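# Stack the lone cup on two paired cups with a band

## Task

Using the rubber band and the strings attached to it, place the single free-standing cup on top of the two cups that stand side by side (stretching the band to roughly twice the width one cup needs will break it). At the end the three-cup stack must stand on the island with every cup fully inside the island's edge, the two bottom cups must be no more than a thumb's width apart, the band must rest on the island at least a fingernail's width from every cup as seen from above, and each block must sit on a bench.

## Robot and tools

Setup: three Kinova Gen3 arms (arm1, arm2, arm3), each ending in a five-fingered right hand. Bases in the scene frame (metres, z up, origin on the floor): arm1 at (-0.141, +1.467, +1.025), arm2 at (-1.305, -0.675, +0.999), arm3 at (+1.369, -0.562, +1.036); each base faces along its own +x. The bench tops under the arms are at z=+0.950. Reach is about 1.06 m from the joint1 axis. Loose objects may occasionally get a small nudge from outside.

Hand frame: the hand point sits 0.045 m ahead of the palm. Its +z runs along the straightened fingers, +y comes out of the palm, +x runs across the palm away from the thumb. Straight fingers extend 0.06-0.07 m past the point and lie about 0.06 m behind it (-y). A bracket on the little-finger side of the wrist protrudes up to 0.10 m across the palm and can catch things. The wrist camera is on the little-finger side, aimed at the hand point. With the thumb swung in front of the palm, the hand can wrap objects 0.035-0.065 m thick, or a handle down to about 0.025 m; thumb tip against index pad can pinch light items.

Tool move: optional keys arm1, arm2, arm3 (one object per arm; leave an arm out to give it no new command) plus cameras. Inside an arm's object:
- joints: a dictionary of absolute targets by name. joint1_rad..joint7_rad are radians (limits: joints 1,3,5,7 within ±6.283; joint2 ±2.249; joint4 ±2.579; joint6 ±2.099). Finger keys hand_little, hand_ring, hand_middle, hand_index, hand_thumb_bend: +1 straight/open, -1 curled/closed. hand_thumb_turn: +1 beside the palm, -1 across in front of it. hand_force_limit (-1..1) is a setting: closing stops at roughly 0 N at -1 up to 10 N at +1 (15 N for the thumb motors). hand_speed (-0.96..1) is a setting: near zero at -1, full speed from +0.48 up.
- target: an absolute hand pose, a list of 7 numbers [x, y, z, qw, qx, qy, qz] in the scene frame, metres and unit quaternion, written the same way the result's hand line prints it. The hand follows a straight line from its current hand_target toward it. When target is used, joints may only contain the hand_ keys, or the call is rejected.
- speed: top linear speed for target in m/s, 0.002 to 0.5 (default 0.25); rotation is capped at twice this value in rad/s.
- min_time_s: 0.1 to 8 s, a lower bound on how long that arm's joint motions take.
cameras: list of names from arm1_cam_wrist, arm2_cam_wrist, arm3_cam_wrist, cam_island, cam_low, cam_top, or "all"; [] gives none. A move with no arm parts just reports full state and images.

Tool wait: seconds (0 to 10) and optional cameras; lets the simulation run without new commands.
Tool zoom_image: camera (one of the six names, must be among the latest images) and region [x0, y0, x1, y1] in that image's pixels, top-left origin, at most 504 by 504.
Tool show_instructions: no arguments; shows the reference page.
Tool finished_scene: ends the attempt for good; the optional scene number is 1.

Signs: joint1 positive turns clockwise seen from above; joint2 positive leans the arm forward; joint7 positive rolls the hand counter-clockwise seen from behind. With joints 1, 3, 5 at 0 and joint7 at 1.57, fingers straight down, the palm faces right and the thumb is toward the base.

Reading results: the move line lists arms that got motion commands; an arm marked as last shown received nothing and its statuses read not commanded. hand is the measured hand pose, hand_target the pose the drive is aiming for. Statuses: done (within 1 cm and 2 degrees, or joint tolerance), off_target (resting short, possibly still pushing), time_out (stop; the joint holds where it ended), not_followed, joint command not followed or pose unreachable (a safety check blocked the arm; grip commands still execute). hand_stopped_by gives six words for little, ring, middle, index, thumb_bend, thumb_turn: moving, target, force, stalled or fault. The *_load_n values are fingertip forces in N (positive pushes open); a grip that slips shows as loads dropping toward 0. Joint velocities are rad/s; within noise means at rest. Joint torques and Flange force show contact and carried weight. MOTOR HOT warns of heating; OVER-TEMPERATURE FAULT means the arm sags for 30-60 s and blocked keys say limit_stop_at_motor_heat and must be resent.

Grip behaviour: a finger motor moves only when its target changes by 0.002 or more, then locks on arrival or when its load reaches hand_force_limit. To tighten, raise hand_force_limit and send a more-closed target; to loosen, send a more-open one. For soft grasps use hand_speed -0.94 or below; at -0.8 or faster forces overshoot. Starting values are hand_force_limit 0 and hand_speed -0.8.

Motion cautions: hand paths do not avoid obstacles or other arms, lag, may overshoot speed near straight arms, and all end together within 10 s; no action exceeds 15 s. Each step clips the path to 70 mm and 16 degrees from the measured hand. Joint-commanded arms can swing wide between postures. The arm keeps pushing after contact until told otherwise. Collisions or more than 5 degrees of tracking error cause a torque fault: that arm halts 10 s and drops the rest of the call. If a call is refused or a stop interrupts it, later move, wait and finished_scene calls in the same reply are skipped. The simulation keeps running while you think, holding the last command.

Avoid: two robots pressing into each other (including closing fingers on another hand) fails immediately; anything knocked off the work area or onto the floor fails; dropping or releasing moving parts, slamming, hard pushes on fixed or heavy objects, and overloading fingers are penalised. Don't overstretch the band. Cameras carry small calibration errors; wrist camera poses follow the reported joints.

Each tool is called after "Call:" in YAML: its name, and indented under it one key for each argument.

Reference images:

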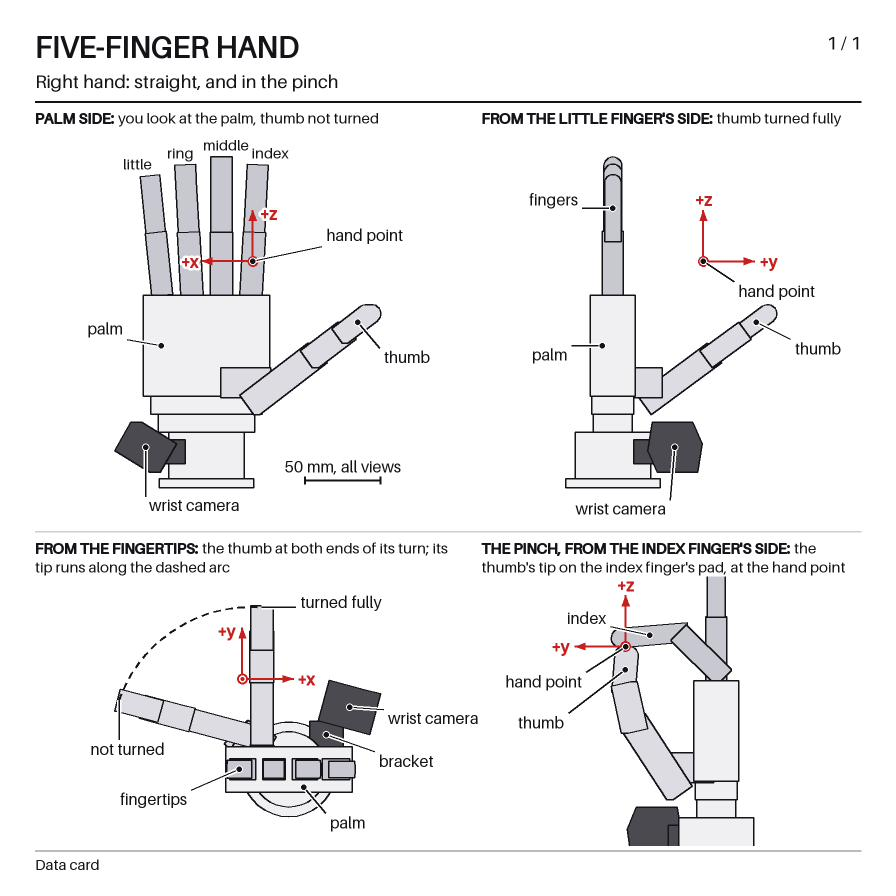

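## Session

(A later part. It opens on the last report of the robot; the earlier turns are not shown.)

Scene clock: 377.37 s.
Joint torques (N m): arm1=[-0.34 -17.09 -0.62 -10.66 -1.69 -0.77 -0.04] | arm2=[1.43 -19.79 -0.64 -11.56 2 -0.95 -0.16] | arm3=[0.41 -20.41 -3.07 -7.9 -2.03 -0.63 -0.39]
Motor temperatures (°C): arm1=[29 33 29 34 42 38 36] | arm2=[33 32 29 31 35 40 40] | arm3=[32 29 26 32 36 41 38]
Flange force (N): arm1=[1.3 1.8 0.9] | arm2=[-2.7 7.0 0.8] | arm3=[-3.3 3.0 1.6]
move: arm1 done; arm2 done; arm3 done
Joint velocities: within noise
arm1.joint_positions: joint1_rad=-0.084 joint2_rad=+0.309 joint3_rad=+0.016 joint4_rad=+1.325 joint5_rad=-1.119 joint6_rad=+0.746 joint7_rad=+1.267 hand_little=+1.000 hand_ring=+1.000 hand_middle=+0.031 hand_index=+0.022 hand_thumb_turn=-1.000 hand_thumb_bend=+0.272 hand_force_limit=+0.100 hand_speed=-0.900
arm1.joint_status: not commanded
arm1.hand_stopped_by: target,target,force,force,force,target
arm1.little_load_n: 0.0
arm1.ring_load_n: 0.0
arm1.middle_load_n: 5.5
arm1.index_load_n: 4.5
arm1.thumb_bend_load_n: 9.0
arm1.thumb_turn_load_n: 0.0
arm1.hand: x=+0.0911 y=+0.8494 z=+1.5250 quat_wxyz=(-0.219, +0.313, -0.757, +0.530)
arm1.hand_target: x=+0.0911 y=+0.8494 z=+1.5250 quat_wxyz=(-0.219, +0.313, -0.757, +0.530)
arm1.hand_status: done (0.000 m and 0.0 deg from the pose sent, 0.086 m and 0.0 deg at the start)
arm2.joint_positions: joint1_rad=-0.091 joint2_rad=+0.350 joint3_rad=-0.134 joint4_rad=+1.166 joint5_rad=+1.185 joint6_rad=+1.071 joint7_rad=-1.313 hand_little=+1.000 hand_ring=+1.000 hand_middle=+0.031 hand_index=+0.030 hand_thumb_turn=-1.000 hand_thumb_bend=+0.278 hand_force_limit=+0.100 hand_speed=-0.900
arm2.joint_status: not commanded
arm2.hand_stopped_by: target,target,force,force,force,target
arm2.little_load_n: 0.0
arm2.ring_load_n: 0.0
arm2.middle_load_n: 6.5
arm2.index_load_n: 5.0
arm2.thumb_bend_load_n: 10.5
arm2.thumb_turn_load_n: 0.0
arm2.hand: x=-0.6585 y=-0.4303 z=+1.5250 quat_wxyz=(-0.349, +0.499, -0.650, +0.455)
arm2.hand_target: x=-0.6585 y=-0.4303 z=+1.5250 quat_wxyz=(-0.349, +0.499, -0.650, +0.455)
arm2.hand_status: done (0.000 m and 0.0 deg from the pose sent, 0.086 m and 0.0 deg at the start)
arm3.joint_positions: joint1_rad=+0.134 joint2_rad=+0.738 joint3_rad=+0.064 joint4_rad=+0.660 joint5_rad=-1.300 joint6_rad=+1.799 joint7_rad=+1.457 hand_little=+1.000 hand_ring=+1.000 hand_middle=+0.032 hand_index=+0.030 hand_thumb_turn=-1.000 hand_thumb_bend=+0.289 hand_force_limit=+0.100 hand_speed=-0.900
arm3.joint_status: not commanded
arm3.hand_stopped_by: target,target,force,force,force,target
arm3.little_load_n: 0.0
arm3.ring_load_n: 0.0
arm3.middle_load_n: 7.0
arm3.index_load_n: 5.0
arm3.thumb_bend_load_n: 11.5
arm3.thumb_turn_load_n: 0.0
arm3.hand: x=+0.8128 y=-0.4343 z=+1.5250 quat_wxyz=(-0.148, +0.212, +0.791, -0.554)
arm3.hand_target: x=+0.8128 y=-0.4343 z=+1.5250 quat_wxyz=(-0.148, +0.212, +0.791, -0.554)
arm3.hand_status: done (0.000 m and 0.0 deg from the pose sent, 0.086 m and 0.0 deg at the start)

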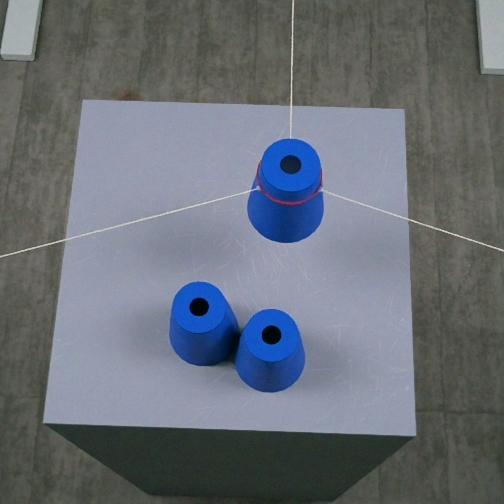

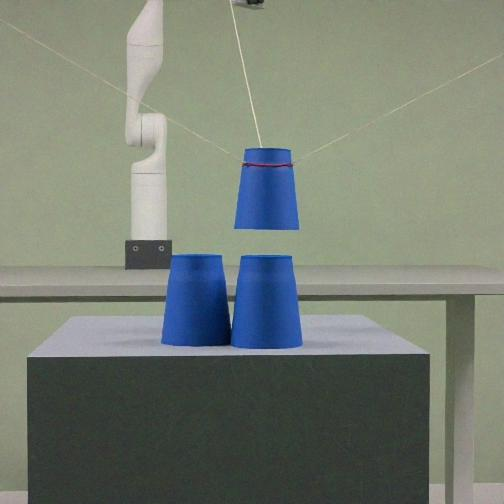

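Call:
move:
  arm1: {"target": [0.0419, 0.7357, 1.525, 0.2195, -0.3135, 0.7568, -0.5299], "speed": 0.04}
  arm2: {"target": [-0.7077, -0.5440, 1.525, -0.3492, 0.4987, -0.6499, 0.4551], "speed": 0.04}
  arm3: {"target": [0.7636, -0.5480, 1.525, 0.1484, -0.2120, -0.7913, 0.5540], "speed": 0.04}
  cameras: ["cam_island", "cam_low"]

Call:
zoom_image:
  camera: "cam_low"
  region: [140, 120, 340, 320]

Call:
zoom_image:
  camera: "cam_island"
  region: [150, 200, 350, 400]

Scene clock: 387.43 s.
Joint torques (N m): arm1=[-0.3 -22.35 -0.75 -10.41 -1.91 -1.17 -0.07] | arm2=[1.45 -14.98 -1 -11.97 1.71 -0.94 -0.17] | arm3=[0.32 -19.65 -2.83 -8.53 -2.11 -0.6 -0.38]
Motor temperatures (°C): arm1=[29 33 29 34 42 38 36] | arm2=[33 32 29 31 35 40 40] | arm3=[32 29 26 32 36 41 38]
Flange force (N): arm1=[1.2 1.6 0.9] | arm2=[-2.4 6.5 2.3] | arm3=[-2.5 2.6 0.3]
move: arm1 done; arm2 done; arm3 done
Joint velocities: within noise
arm1.joint_positions: joint1_rad=+0.001 joint2_rad=+0.621 joint3_rad=+0.078 joint4_rad=+0.831 joint5_rad=-1.074 joint6_rad=+0.946 joint7_rad=+1.132 hand_little=+1.000 hand_ring=+1.000 hand_middle=+0.031 hand_index=+0.022 hand_thumb_turn=-1.000 hand_thumb_bend=+0.272 hand_force_limit=+0.100 hand_speed=-0.900
arm1.joint_status: not commanded
arm1.hand_stopped_by: target,target,force,force,force,target
arm1.little_load_n: -0.5
arm1.ring_load_n: 0.0
arm1.middle_load_n: 5.5
arm1.index_load_n: 4.5
arm1.thumb_bend_load_n: 9.0
arm1.thumb_turn_load_n: 0.0
arm1.hand: x=+0.0419 y=+0.7357 z=+1.5250 quat_wxyz=(-0.219, +0.314, -0.757, +0.530)
arm1.hand_target: x=+0.0419 y=+0.7357 z=+1.5250 quat_wxyz=(-0.219, +0.314, -0.757, +0.530)
arm1.hand_status: done (0.000 m and 0.0 deg from the pose sent, 0.124 m and 0.0 deg at the start)
arm2.joint_positions: joint1_rad=+0.056 joint2_rad=+0.094 joint3_rad=-0.089 joint4_rad=+1.500 joint5_rad=+1.143 joint6_rad=+0.872 joint7_rad=-1.309 hand_little=+1.000 hand_ring=+1.000 hand_middle=+0.031 hand_index=+0.030 hand_thumb_turn=-1.000 hand_thumb_bend=+0.278 hand_force_limit=+0.100 hand_speed=-0.900
arm2.joint_status: not commanded
arm2.hand_stopped_by: target,target,force,force,force,target
arm2.little_load_n: 0.0
arm2.ring_load_n: 0.0
arm2.middle_load_n: 6.5
arm2.index_load_n: 5.0
arm2.thumb_bend_load_n: 10.5
arm2.thumb_turn_load_n: 0.5
arm2.hand: x=-0.7077 y=-0.5440 z=+1.5250 quat_wxyz=(-0.349, +0.499, -0.650, +0.455)
arm2.hand_target: x=-0.7077 y=-0.5440 z=+1.5250 quat_wxyz=(-0.349, +0.499, -0.650, +0.455)
arm2.hand_status: done (0.000 m and 0.0 deg from the pose sent, 0.124 m and 0.0 deg at the start)
arm3.joint_positions: joint1_rad=-0.083 joint2_rad=+0.648 joint3_rad=+0.066 joint4_rad=+0.827 joint5_rad=-1.268 joint6_rad=+1.579 joint7_rad=+1.461 hand_little=+1.000 hand_ring=+1.000 hand_middle=+0.032 hand_index=+0.030 hand_thumb_turn=-1.000 hand_thumb_bend=+0.289 hand_force_limit=+0.100 hand_speed=-0.900
arm3.joint_status: not commanded
arm3.hand_stopped_by: target,target,force,force,force,target
arm3.little_load_n: -0.5
arm3.ring_load_n: 0.0
arm3.middle_load_n: 6.5
arm3.index_load_n: 4.5
arm3.thumb_bend_load_n: 11.5
arm3.thumb_turn_load_n: 0.0
arm3.hand: x=+0.7636 y=-0.5480 z=+1.5250 quat_wxyz=(-0.148, +0.212, +0.791, -0.554)
arm3.hand_target: x=+0.7636 y=-0.5480 z=+1.5250 quat_wxyz=(-0.148, +0.212, +0.791, -0.554)
arm3.hand_status: done (0.000 m and 0.0 deg from the pose sent, 0.124 m and 0.0 deg at the start)

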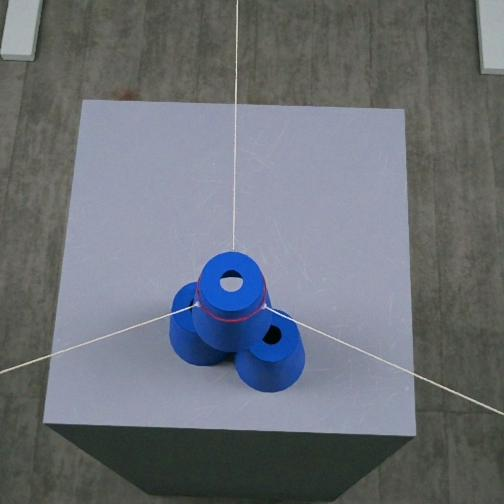

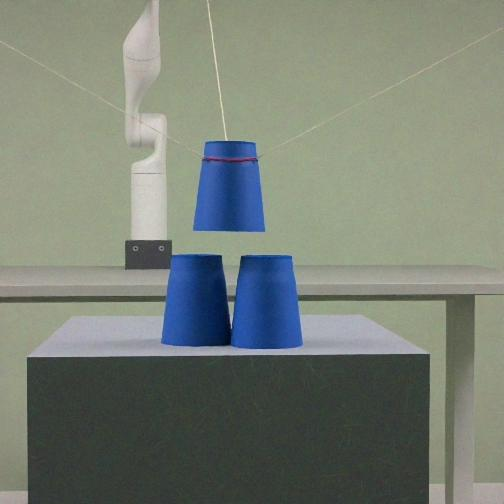

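Scaled by 2.520 from the camera's image (finer frame: 720x720).

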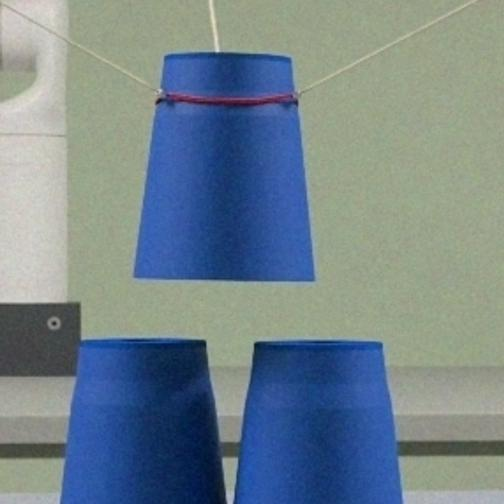

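Scaled by 2.520 from the camera's image (finer frame: 720x720).

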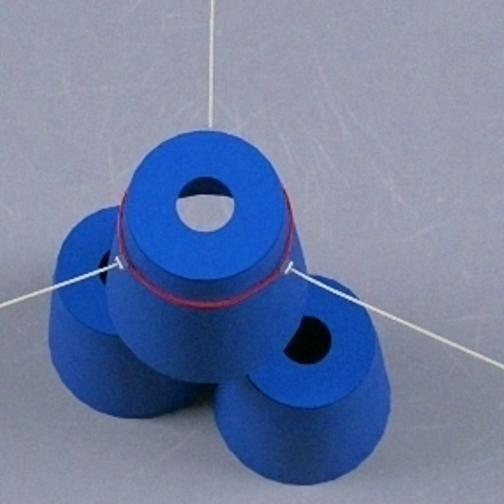

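Call:
move:
  arm1: {"target": [0.0434, 0.7357, 1.503, 0.2195, -0.3135, 0.7568, -0.5299], "speed": 0.03}
  arm2: {"target": [-0.7062, -0.5440, 1.503, -0.3492, 0.4987, -0.6499, 0.4551], "speed": 0.03}
  arm3: {"target": [0.7651, -0.5480, 1.503, 0.1484, -0.2120, -0.7913, 0.5540], "speed": 0.03}
  cameras: ["cam_island", "cam_low"]

Call:
zoom_image:
  camera: "cam_low"
  region: [140, 120, 340, 320]

Call:
zoom_image:
  camera: "cam_island"
  region: [150, 200, 350, 400]

Scene clock: 398.57 s.
Joint torques (N m): arm1=[-0.32 -22.3 -0.89 -10.45 -1.89 -0.95 -0.06] | arm2=[1.46 -15.03 -0.94 -11.96 1.7 -0.73 -0.17] | arm3=[0.32 -19.65 -2.77 -8.49 -2.15 -0.45 -0.4]
Motor temperatures (°C): arm1=[29 33 29 34 42 38 36] | arm2=[33 32 29 31 35 40 40] | arm3=[32 30 26 32 36 41 38]
Flange force (N): arm1=[1.3 1.5 1.0] | arm2=[-2.3 6.8 2.2] | arm3=[-1.5 2.2 0.0]
move: arm1 done; arm2 done; arm3 done
Joint velocities: within noise
arm1.joint_positions: joint1_rad=+0.007 joint2_rad=+0.614 joint3_rad=+0.053 joint4_rad=+0.911 joint5_rad=-1.104 joint6_rad=+0.900 joint7_rad=+1.208 hand_little=+1.000 hand_ring=+1.000 hand_middle=+0.031 hand_index=+0.022 hand_thumb_turn=-1.000 hand_thumb_bend=+0.272 hand_force_limit=+0.100 hand_speed=-0.900
arm1.joint_status: not commanded
arm1.hand_stopped_by: target,target,force,force,force,target
arm1.little_load_n: 0.0
arm1.ring_load_n: 0.0
arm1.middle_load_n: 5.5
arm1.index_load_n: 4.5
arm1.thumb_bend_load_n: 8.5
arm1.thumb_turn_load_n: 0.0
arm1.hand: x=+0.0434 y=+0.7357 z=+1.5030 quat_wxyz=(-0.219, +0.314, -0.757, +0.530)
arm1.hand_target: x=+0.0434 y=+0.7357 z=+1.5030 quat_wxyz=(-0.219, +0.314, -0.757, +0.530)
arm1.hand_status: done (0.000 m and 0.0 deg from the pose sent, 0.022 m and 0.0 deg at the start)
arm2.joint_positions: joint1_rad=+0.054 joint2_rad=+0.101 joint3_rad=-0.084 joint4_rad=+1.562 joint5_rad=+1.197 joint6_rad=+0.843 joint7_rad=-1.392 hand_little=+1.000 hand_ring=+1.000 hand_middle=+0.031 hand_index=+0.030 hand_thumb_turn=-1.000 hand_thumb_bend=+0.278 hand_force_limit=+0.100 hand_speed=-0.900
arm2.joint_status: not commanded
arm2.hand_stopped_by: target,target,force,force,force,target
arm2.little_load_n: 0.0
arm2.ring_load_n: 0.0
arm2.middle_load_n: 6.0
arm2.index_load_n: 5.0
arm2.thumb_bend_load_n: 10.5
arm2.thumb_turn_load_n: 0.5
arm2.hand: x=-0.7062 y=-0.5440 z=+1.5030 quat_wxyz=(-0.349, +0.499, -0.650, +0.455)
arm2.hand_target: x=-0.7062 y=-0.5440 z=+1.5030 quat_wxyz=(-0.349, +0.499, -0.650, +0.455)
arm2.hand_status: done (0.000 m and 0.0 deg from the pose sent, 0.022 m and 0.0 deg at the start)
arm3.joint_positions: joint1_rad=-0.083 joint2_rad=+0.639 joint3_rad=+0.064 joint4_rad=+0.913 joint5_rad=-1.266 joint6_rad=+1.555 joint7_rad=+1.534 hand_little=+1.000 hand_ring=+1.000 hand_middle=+0.032 hand_index=+0.030 hand_thumb_turn=-1.000 hand_thumb_bend=+0.289 hand_force_limit=+0.100 hand_speed=-0.900
arm3.joint_status: not commanded
arm3.hand_stopped_by: target,target,force,force,force,target
arm3.little_load_n: 0.0
arm3.ring_load_n: 0.0
arm3.middle_load_n: 7.0
arm3.index_load_n: 4.5
arm3.thumb_bend_load_n: 11.5
arm3.thumb_turn_load_n: 0.0
arm3.hand: x=+0.7651 y=-0.5480 z=+1.5030 quat_wxyz=(-0.148, +0.212, +0.791, -0.554)
arm3.hand_target: x=+0.7651 y=-0.5480 z=+1.5030 quat_wxyz=(-0.148, +0.212, +0.791, -0.554)
arm3.hand_status: done (0.000 m and 0.0 deg from the pose sent, 0.022 m and 0.0 deg at the start)

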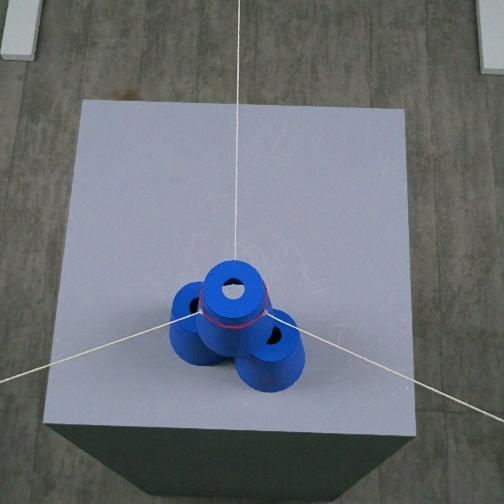

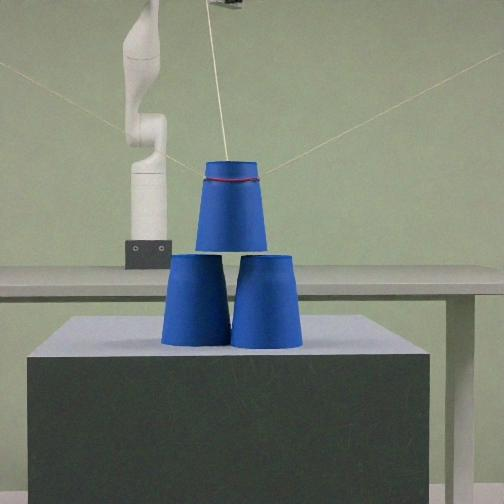

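Scaled by 2.520 from the camera's image (finer frame: 720x720).

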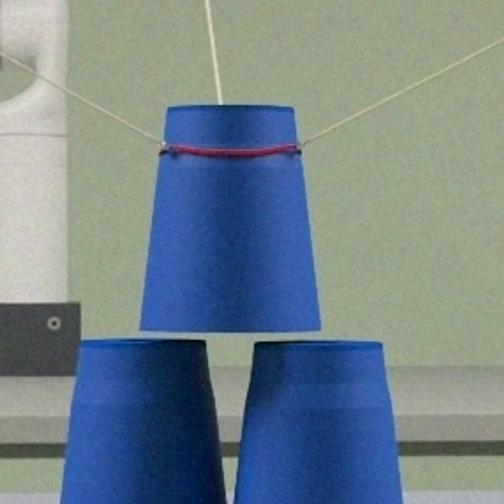

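Scaled by 2.520 from the camera's image (finer frame: 720x720).

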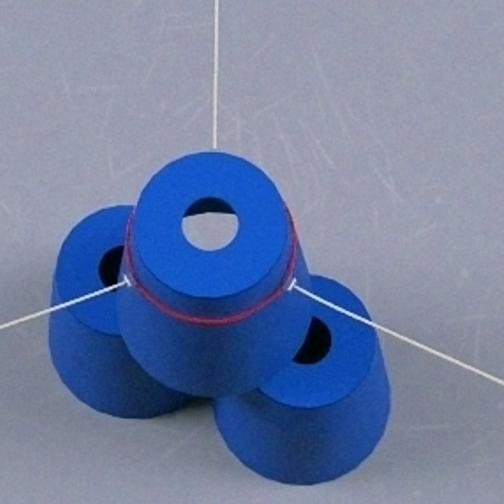

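Call:
move:
  arm1: {"target": [0.0434, 0.7357, 1.490, 0.2195, -0.3135, 0.7568, -0.5299], "speed": 0.012}
  arm2: {"target": [-0.7062, -0.5440, 1.490, -0.3492, 0.4987, -0.6499, 0.4551], "speed": 0.012}
  arm3: {"target": [0.7651, -0.5480, 1.490, 0.1484, -0.2120, -0.7913, 0.5540], "speed": 0.012}
  cameras: ["cam_island", "cam_low"]

Call:
zoom_image:
  camera: "cam_low"
  region: [140, 120, 340, 320]

Call:
zoom_image:
  camera: "cam_island"
  region: [150, 200, 350, 400]

Scene clock: 406.43 s.
Joint torques (N m): arm1=[-0.32 -22.21 -0.94 -10.52 -1.88 -0.86 -0.06] | arm2=[1.46 -15 -0.93 -11.88 1.67 -0.64 -0.17] | arm3=[0.38 -19.54 -2.72 -8.59 -2.07 -0.34 -0.35]
Motor temperatures (°C): arm1=[29 33 29 34 42 38 36] | arm2=[33 32 29 31 35 40 40] | arm3=[32 30 26 32 36 41 38]
Flange force (N): arm1=[1.0 1.8 0.7] | arm2=[-2.3 6.9 2.1] | arm3=[-2.1 2.2 0.1]
move: arm1 done; arm2 done; arm3 done
Joint velocities: within noise
arm1.joint_positions: joint1_rad=+0.013 joint2_rad=+0.613 joint3_rad=+0.038 joint4_rad=+0.954 joint5_rad=-1.123 joint6_rad=+0.876 joint7_rad=+1.253 hand_little=+1.000 hand_ring=+1.000 hand_middle=+0.031 hand_index=+0.022 hand_thumb_turn=-1.000 hand_thumb_bend=+0.272 hand_force_limit=+0.100 hand_speed=-0.900
arm1.joint_status: not commanded
arm1.hand_stopped_by: target,target,force,force,force,target
arm1.little_load_n: 0.0
arm1.ring_load_n: 0.0
arm1.middle_load_n: 5.5
arm1.index_load_n: 5.0
arm1.thumb_bend_load_n: 8.5
arm1.thumb_turn_load_n: 0.0
arm1.hand: x=+0.0434 y=+0.7357 z=+1.4900 quat_wxyz=(-0.219, +0.313, -0.757, +0.530)
arm1.hand_target: x=+0.0434 y=+0.7357 z=+1.4900 quat_wxyz=(-0.219, +0.313, -0.757, +0.530)
arm1.hand_status: done (0.000 m and 0.0 deg from the pose sent, 0.013 m and 0.0 deg at the start)
arm2.joint_positions: joint1_rad=+0.052 joint2_rad=+0.105 joint3_rad=-0.082 joint4_rad=+1.600 joint5_rad=+1.232 joint6_rad=+0.828 joint7_rad=-1.444 hand_little=+1.000 hand_ring=+1.000 hand_middle=+0.031 hand_index=+0.030 hand_thumb_turn=-1.000 hand_thumb_bend=+0.278 hand_force_limit=+0.100 hand_speed=-0.900
arm2.joint_status: not commanded
arm2.hand_stopped_by: target,target,force,force,force,target
arm2.little_load_n: 0.0
arm2.ring_load_n: 0.0
arm2.middle_load_n: 6.5
arm2.index_load_n: 5.0
arm2.thumb_bend_load_n: 10.5
arm2.thumb_turn_load_n: 0.0
arm2.hand: x=-0.7062 y=-0.5440 z=+1.4900 quat_wxyz=(-0.349, +0.499, -0.650, +0.455)
arm2.hand_target: x=-0.7062 y=-0.5440 z=+1.4900 quat_wxyz=(-0.349, +0.499, -0.650, +0.455)
arm2.hand_status: done (0.000 m and 0.0 deg from the pose sent, 0.013 m and 0.0 deg at the start)
arm3.joint_positions: joint1_rad=-0.083 joint2_rad=+0.638 joint3_rad=+0.062 joint4_rad=+0.954 joint5_rad=-1.266 joint6_rad=+1.541 joint7_rad=+1.574 hand_little=+1.000 hand_ring=+1.000 hand_middle=+0.032 hand_index=+0.030 hand_thumb_turn=-1.000 hand_thumb_bend=+0.289 hand_force_limit=+0.100 hand_speed=-0.900
arm3.joint_status: not commanded
arm3.hand_stopped_by: target,target,force,force,force,target
arm3.little_load_n: 0.0
arm3.ring_load_n: 0.0
arm3.middle_load_n: 7.0
arm3.index_load_n: 4.5
arm3.thumb_bend_load_n: 11.5
arm3.thumb_turn_load_n: 0.0
arm3.hand: x=+0.7651 y=-0.5480 z=+1.4900 quat_wxyz=(-0.148, +0.212, +0.791, -0.554)
arm3.hand_target: x=+0.7651 y=-0.5480 z=+1.4900 quat_wxyz=(-0.148, +0.212, +0.791, -0.554)
arm3.hand_status: done (0.000 m and 0.0 deg from the pose sent, 0.013 m and 0.0 deg at the start)

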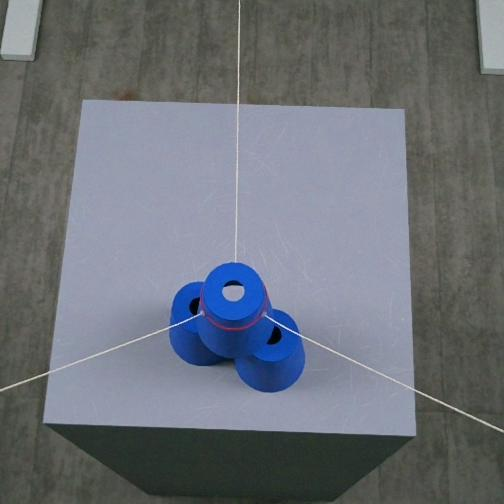

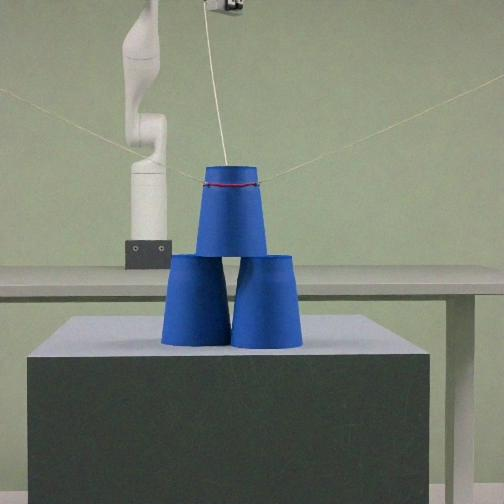

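Scaled by 2.520 from the camera's image (finer frame: 720x720).

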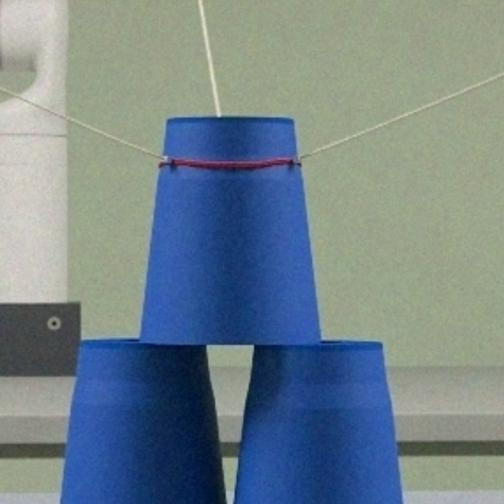

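Scaled by 2.520 from the camera's image (finer frame: 720x720).

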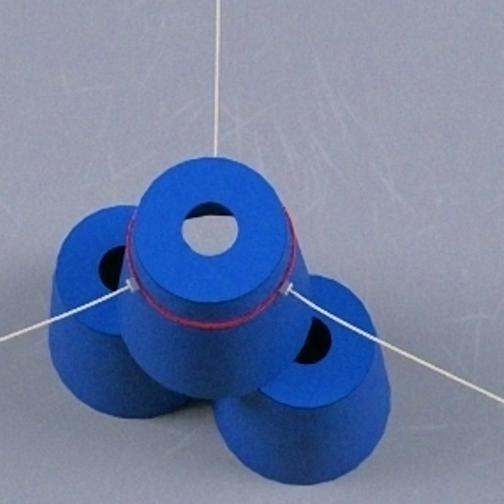

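Call:
move:
  arm1: {"target": [0.0396, 0.7924, 1.321, 0.2195, -0.3135, 0.7568, -0.5299], "speed": 0.07}
  arm2: {"target": [-0.7622, -0.5621, 1.321, -0.2537, 0.3623, -0.7347, 0.5145], "speed": 0.07}
  arm3: {"target": [0.8081, -0.5723, 1.321, 0.1484, -0.2120, -0.7913, 0.5540], "speed": 0.07}
  cameras: ["cam_island", "cam_low"]

Call:
zoom_image:
  camera: "cam_low"
  region: [140, 120, 340, 320]

Call:
zoom_image:
  camera: "cam_island"
  region: [150, 200, 350, 400]

Scene clock: 435.90 s.
Joint torques (N m): arm1=[-0.32 -20.32 -2.22 -9.25 -1.41 1.26 -0.08] | arm2=[1.41 -16.52 -0.47 -8.7 1.87 1.18 -0.17] | arm3=[0.33 -18.18 -2.88 -7.43 -1.69 1.05 -0.37]
Motor temperatures (°C): arm1=[29 33 29 34 42 38 36] | arm2=[33 31 29 30 35 40 40] | arm3=[32 29 26 32 36 41 38]
Flange force (N): arm1=[0.3 2.7 0.6] | arm2=[-0.7 7.8 1.0] | arm3=[-2.3 1.7 -0.3]
move: arm1 done; arm2 done; arm3 done
Joint velocities: within noise
arm1.joint_positions: joint1_rad=+0.166 joint2_rad=+0.603 joint3_rad=-0.199 joint4_rad=+1.546 joint5_rad=-1.586 joint6_rad=+0.662 joint7_rad=+2.043 hand_little=+1.000 hand_ring=+1.000 hand_middle=+0.031 hand_index=+0.022 hand_thumb_turn=-1.000 hand_thumb_bend=+0.272 hand_force_limit=+0.100 hand_speed=-0.900
arm1.joint_status: not commanded
arm1.hand_stopped_by: target,target,force,force,force,target
arm1.little_load_n: 0.0
arm1.ring_load_n: 0.0
arm1.middle_load_n: 5.5
arm1.index_load_n: 5.0
arm1.thumb_bend_load_n: 8.5
arm1.thumb_turn_load_n: 0.0
arm1.hand: x=+0.0396 y=+0.7924 z=+1.3210 quat_wxyz=(-0.220, +0.313, -0.757, +0.530)
arm1.hand_target: x=+0.0396 y=+0.7924 z=+1.3210 quat_wxyz=(-0.220, +0.313, -0.757, +0.530)
arm1.hand_status: done (0.000 m and 0.0 deg from the pose sent, 0.178 m and 0.0 deg at the start)
arm2.joint_positions: joint1_rad=-0.146 joint2_rad=+0.339 joint3_rad=-0.114 joint4_rad=+1.875 joint5_rad=+1.388 joint6_rad=+1.287 joint7_rad=-2.174 hand_little=+1.000 hand_ring=+1.000 hand_middle=+0.031 hand_index=+0.030 hand_thumb_turn=-1.000 hand_thumb_bend=+0.278 hand_force_limit=+0.100 hand_speed=-0.900
arm2.joint_status: not commanded
arm2.hand_stopped_by: target,target,force,force,force,target
arm2.little_load_n: 0.0
arm2.ring_load_n: 0.0
arm2.middle_load_n: 6.5
arm2.index_load_n: 5.5
arm2.thumb_bend_load_n: 10.5
arm2.thumb_turn_load_n: 0.0
arm2.hand: x=-0.7622 y=-0.5621 z=+1.3210 quat_wxyz=(-0.254, +0.362, -0.735, +0.514)
arm2.hand_target: x=-0.7622 y=-0.5621 z=+1.3210 quat_wxyz=(-0.254, +0.362, -0.735, +0.514)
arm2.hand_status: done (0.000 m and 0.0 deg from the pose sent, 0.179 m and 22.5 deg at the start)
arm3.joint_positions: joint1_rad=-0.076 joint2_rad=+0.643 joint3_rad=+0.024 joint4_rad=+1.514 joint5_rad=-1.319 joint6_rad=+1.353 joint7_rad=+2.111 hand_little=+1.000 hand_ring=+1.000 hand_middle=+0.032 hand_index=+0.030 hand_thumb_turn=-1.000 hand_thumb_bend=+0.289 hand_force_limit=+0.100 hand_speed=-0.900
arm3.joint_status: not commanded
arm3.hand_stopped_by: target,target,force,force,force,target
arm3.little_load_n: 0.0
arm3.ring_load_n: 0.0
arm3.middle_load_n: 6.5
arm3.index_load_n: 4.5
arm3.thumb_bend_load_n: 12.0
arm3.thumb_turn_load_n: 0.0
arm3.hand: x=+0.8081 y=-0.5723 z=+1.3210 quat_wxyz=(-0.148, +0.212, +0.791, -0.554)
arm3.hand_target: x=+0.8081 y=-0.5723 z=+1.3210 quat_wxyz=(-0.148, +0.212, +0.791, -0.554)
arm3.hand_status: done (0.000 m and 0.0 deg from the pose sent, 0.176 m and 0.0 deg at the start)

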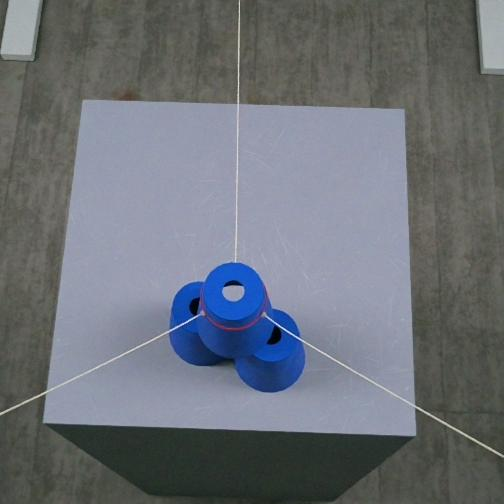

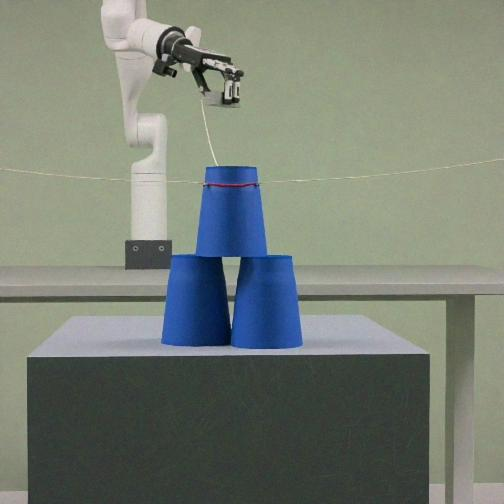

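Scaled by 2.520 from the camera's image (finer frame: 720x720).

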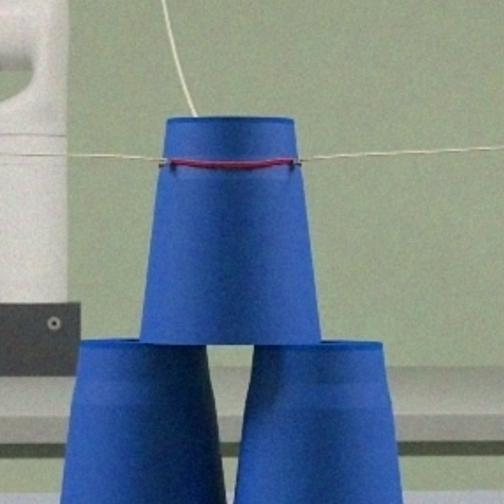

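Scaled by 2.520 from the camera's image (finer frame: 720x720).

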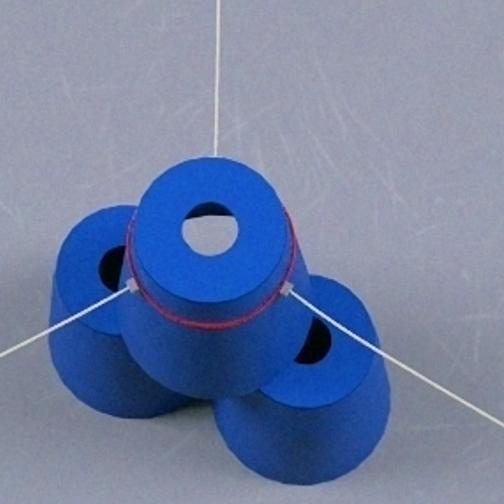

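Call:
move:
  arm1: {"target": [0.0361, 0.8219, 1.131, 0.2195, -0.3135, 0.7568, -0.5299], "speed": 0.07}
  arm2: {"target": [-0.7917, -0.5653, 1.131, -0.1484, 0.2120, -0.7913, 0.5540], "speed": 0.07}
  arm3: {"target": [0.8279, -0.5833, 1.131, 0.1484, -0.2120, -0.7913, 0.5540], "speed": 0.07}
  cameras: ["cam_island", "cam_low", "cam_top"]

Call:
zoom_image:
  camera: "cam_low"
  region: [140, 120, 340, 320]

Call:
zoom_image:
  camera: "cam_island"
  region: [150, 200, 350, 400]

Scene clock: 443.17 s.
Joint torques (N m): arm1=[-0.34 -21.15 -3.18 -5.88 -0.59 2.58 -0.09] | arm2=[1.43 -21.05 0.54 -5.26 1.1 1.96 -0.19] | arm3=[0.4 -19.22 -3.72 -4.49 -0.69 1.91 -0.33]
Motor temperatures (°C): arm1=[29 33 29 34 42 38 36] | arm2=[33 31 29 30 35 40 40] | arm3=[32 29 26 32 36 41 38]
Flange force (N): arm1=[-0.1 2.6 0.4] | arm2=[1.7 6.6 1.2] | arm3=[-1.9 0.8 -0.4]
move: arm1 done; arm2 done; arm3 done
Joint velocities: within noise
arm1.joint_positions: joint1_rad=+0.194 joint2_rad=+0.896 joint3_rad=-0.218 joint4_rad=+1.773 joint5_rad=-2.077 joint6_rad=+0.796 joint7_rad=+2.793 hand_little=+1.000 hand_ring=+1.000 hand_middle=+0.031 hand_index=+0.022 hand_thumb_turn=-1.000 hand_thumb_bend=+0.272 hand_force_limit=+0.100 hand_speed=-0.900
arm1.joint_status: not commanded
arm1.hand_stopped_by: target,target,force,force,force,target
arm1.little_load_n: 0.0
arm1.ring_load_n: 0.0
arm1.middle_load_n: 5.5
arm1.index_load_n: 5.0
arm1.thumb_bend_load_n: 9.0
arm1.thumb_turn_load_n: 0.0
arm1.hand: x=+0.0361 y=+0.8219 z=+1.1310 quat_wxyz=(-0.219, +0.313, -0.757, +0.530)
arm1.hand_target: x=+0.0361 y=+0.8219 z=+1.1310 quat_wxyz=(-0.219, +0.313, -0.757, +0.530)
arm1.hand_status: done (0.000 m and 0.0 deg from the pose sent, 0.192 m and 0.0 deg at the start)
arm2.joint_positions: joint1_rad=-0.230 joint2_rad=+0.829 joint3_rad=-0.086 joint4_rad=+1.743 joint5_rad=+1.169 joint6_rad=+1.477 joint7_rad=-2.626 hand_little=+1.000 hand_ring=+1.000 hand_middle=+0.031 hand_index=+0.030 hand_thumb_turn=-1.000 hand_thumb_bend=+0.278 hand_force_limit=+0.100 hand_speed=-0.900
arm2.joint_status: not commanded
arm2.hand_stopped_by: target,target,force,force,force,target
arm2.little_load_n: 0.0
arm2.ring_load_n: 0.0
arm2.middle_load_n: 6.0
arm2.index_load_n: 5.0
arm2.thumb_bend_load_n: 10.5
arm2.thumb_turn_load_n: 0.0
arm2.hand: x=-0.7917 y=-0.5653 z=+1.1310 quat_wxyz=(-0.148, +0.212, -0.791, +0.554)
arm2.hand_target: x=-0.7917 y=-0.5653 z=+1.1310 quat_wxyz=(-0.148, +0.212, -0.791, +0.554)
arm2.hand_status: done (0.000 m and 0.0 deg from the pose sent, 0.192 m and 22.5 deg at the start)
arm3.joint_positions: joint1_rad=-0.052 joint2_rad=+0.938 joint3_rad=-0.022 joint4_rad=+1.703 joint5_rad=-1.441 joint6_rad=+1.229 joint7_rad=+2.599 hand_little=+1.000 hand_ring=+1.000 hand_middle=+0.032 hand_index=+0.030 hand_thumb_turn=-1.000 hand_thumb_bend=+0.289 hand_force_limit=+0.100 hand_speed=-0.900
arm3.joint_status: not commanded
arm3.hand_stopped_by: target,target,force,force,force,target
arm3.little_load_n: 0.0
arm3.ring_load_n: 0.0
arm3.middle_load_n: 6.5
arm3.index_load_n: 4.5
arm3.thumb_bend_load_n: 11.5
arm3.thumb_turn_load_n: 0.0
arm3.hand: x=+0.8279 y=-0.5833 z=+1.1310 quat_wxyz=(-0.148, +0.212, +0.791, -0.554)
arm3.hand_target: x=+0.8279 y=-0.5833 z=+1.1310 quat_wxyz=(-0.148, +0.212, +0.791, -0.554)
arm3.hand_status: done (0.000 m and 0.0 deg from the pose sent, 0.191 m and 0.0 deg at the start)

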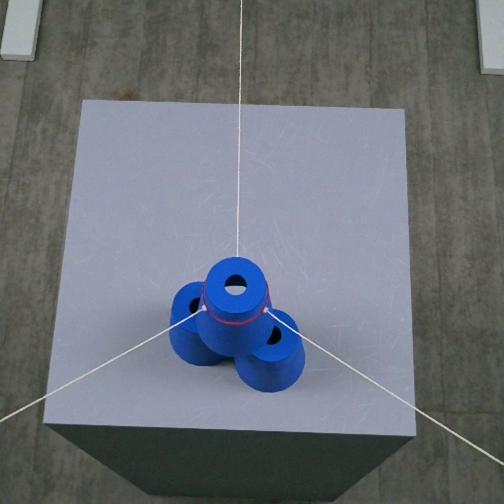

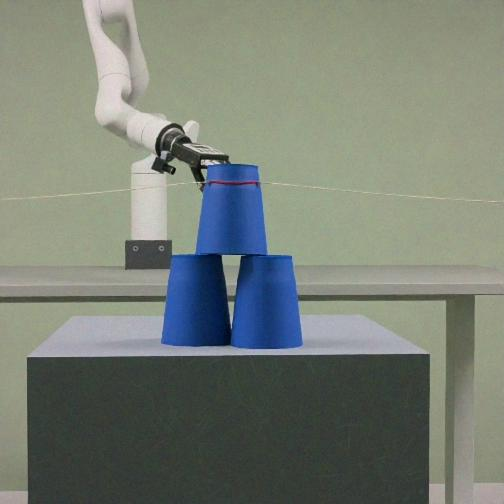

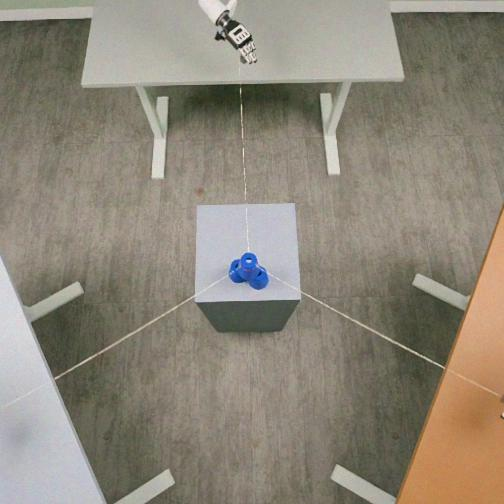

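Scaled by 2.520 from the camera's image (finer frame: 720x720).

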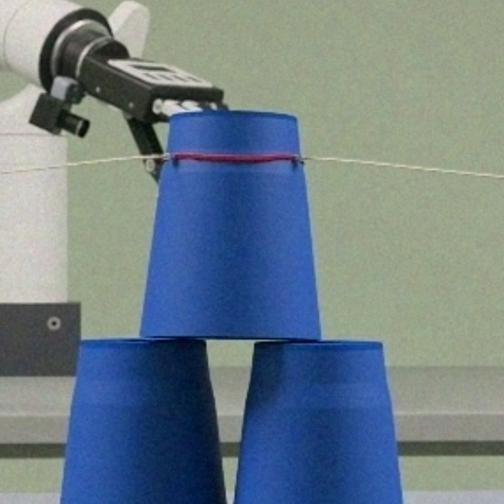

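Scaled by 2.520 from the camera's image (finer frame: 720x720).

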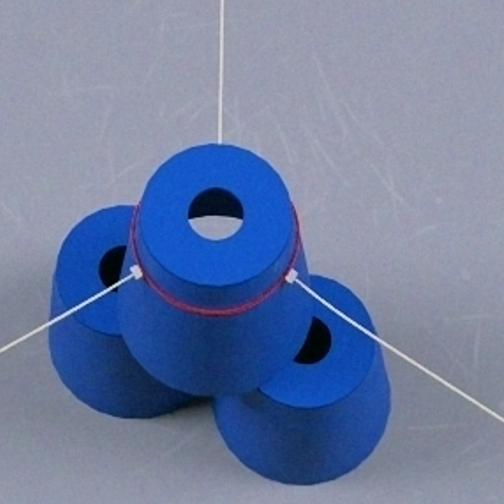

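Call:
move:
  arm1: {"target": [0.0361, 0.8109, 1.131, 0.2195, -0.3135, 0.7568, -0.5299], "speed": 0.02}
  cameras: ["cam_island", "cam_low"]

Call:
zoom_image:
  camera: "cam_low"
  region: [140, 120, 340, 320]

Call:
zoom_image:
  camera: "cam_island"
  region: [150, 200, 350, 400]

Scene clock: 449.60 s.
Joint torques (N m): arm1=[-0.33 -21.53 -3.15 -6.07 -0.67 2.55 -0.07] | arm2=[1.44 -21.03 0.55 -5.29 1.09 1.96 -0.19] | arm3=[0.47 -19.22 -3.64 -4.44 -0.75 1.9 -0.36]
Motor temperatures (°C): arm1=[29 33 29 34 42 38 36] | arm2=[33 31 29 30 35 40 40] | arm3=[32 29 26 32 36 41 38]
Flange force (N): arm1=[0.1 2.5 0.5] | arm2=[1.9 6.6 1.2] | arm3=[-1.7 0.9 -0.3]
move: arm1 done
Joint velocities: within noise
arm1.joint_positions: joint1_rad=+0.191 joint2_rad=+0.908 joint3_rad=-0.218 joint4_rad=+1.733 joint5_rad=-2.054 joint6_rad=+0.781 joint7_rad=+2.760 hand_little=+1.000 hand_ring=+1.000 hand_middle=+0.031 hand_index=+0.022 hand_thumb_turn=-1.000 hand_thumb_bend=+0.272 hand_force_limit=+0.100 hand_speed=-0.900
arm1.joint_status: not commanded
arm1.hand_stopped_by: target,target,force,force,force,target
arm1.little_load_n: 0.0
arm1.ring_load_n: 0.0
arm1.middle_load_n: 5.5
arm1.index_load_n: 5.0
arm1.thumb_bend_load_n: 8.5
arm1.thumb_turn_load_n: 0.0
arm1.hand: x=+0.0361 y=+0.8109 z=+1.1310 quat_wxyz=(-0.220, +0.313, -0.757, +0.530)
arm1.hand_target: x=+0.0361 y=+0.8109 z=+1.1310 quat_wxyz=(-0.220, +0.313, -0.757, +0.530)
arm1.hand_status: done (0.000 m and 0.0 deg from the pose sent, 0.011 m and 0.0 deg at the start)
arm2, arm3: as last shown
arm2.little_load_n: -0.5
arm3.index_load_n: 5.0

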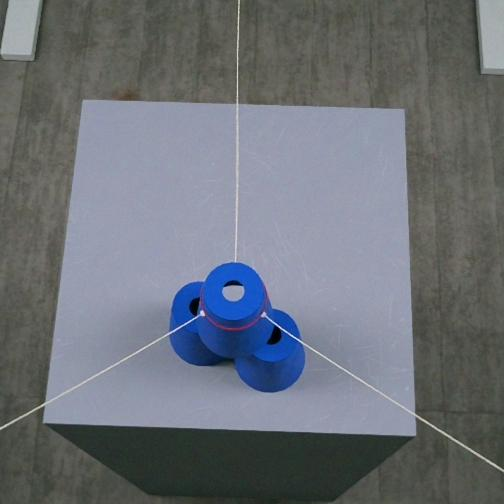

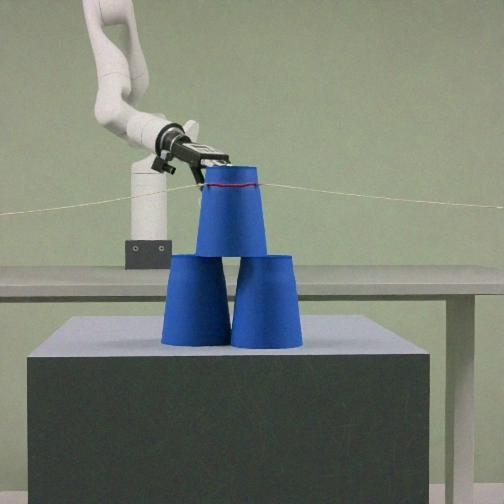

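Scaled by 2.520 from the camera's image (finer frame: 720x720).

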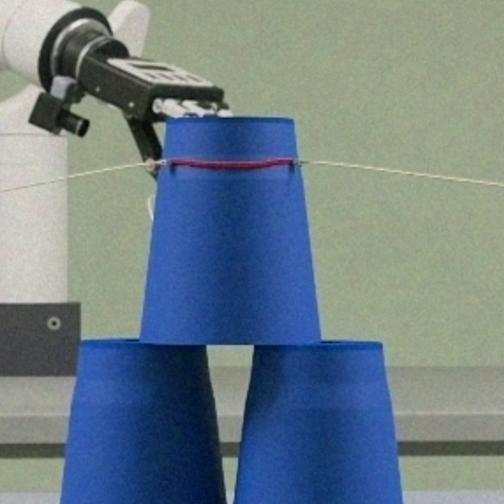

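Scaled by 2.520 from the camera's image (finer frame: 720x720).

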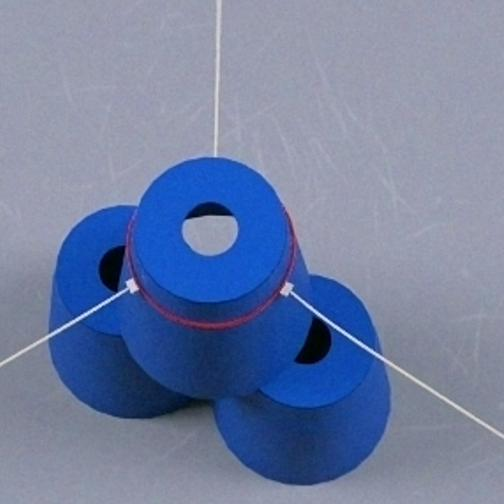

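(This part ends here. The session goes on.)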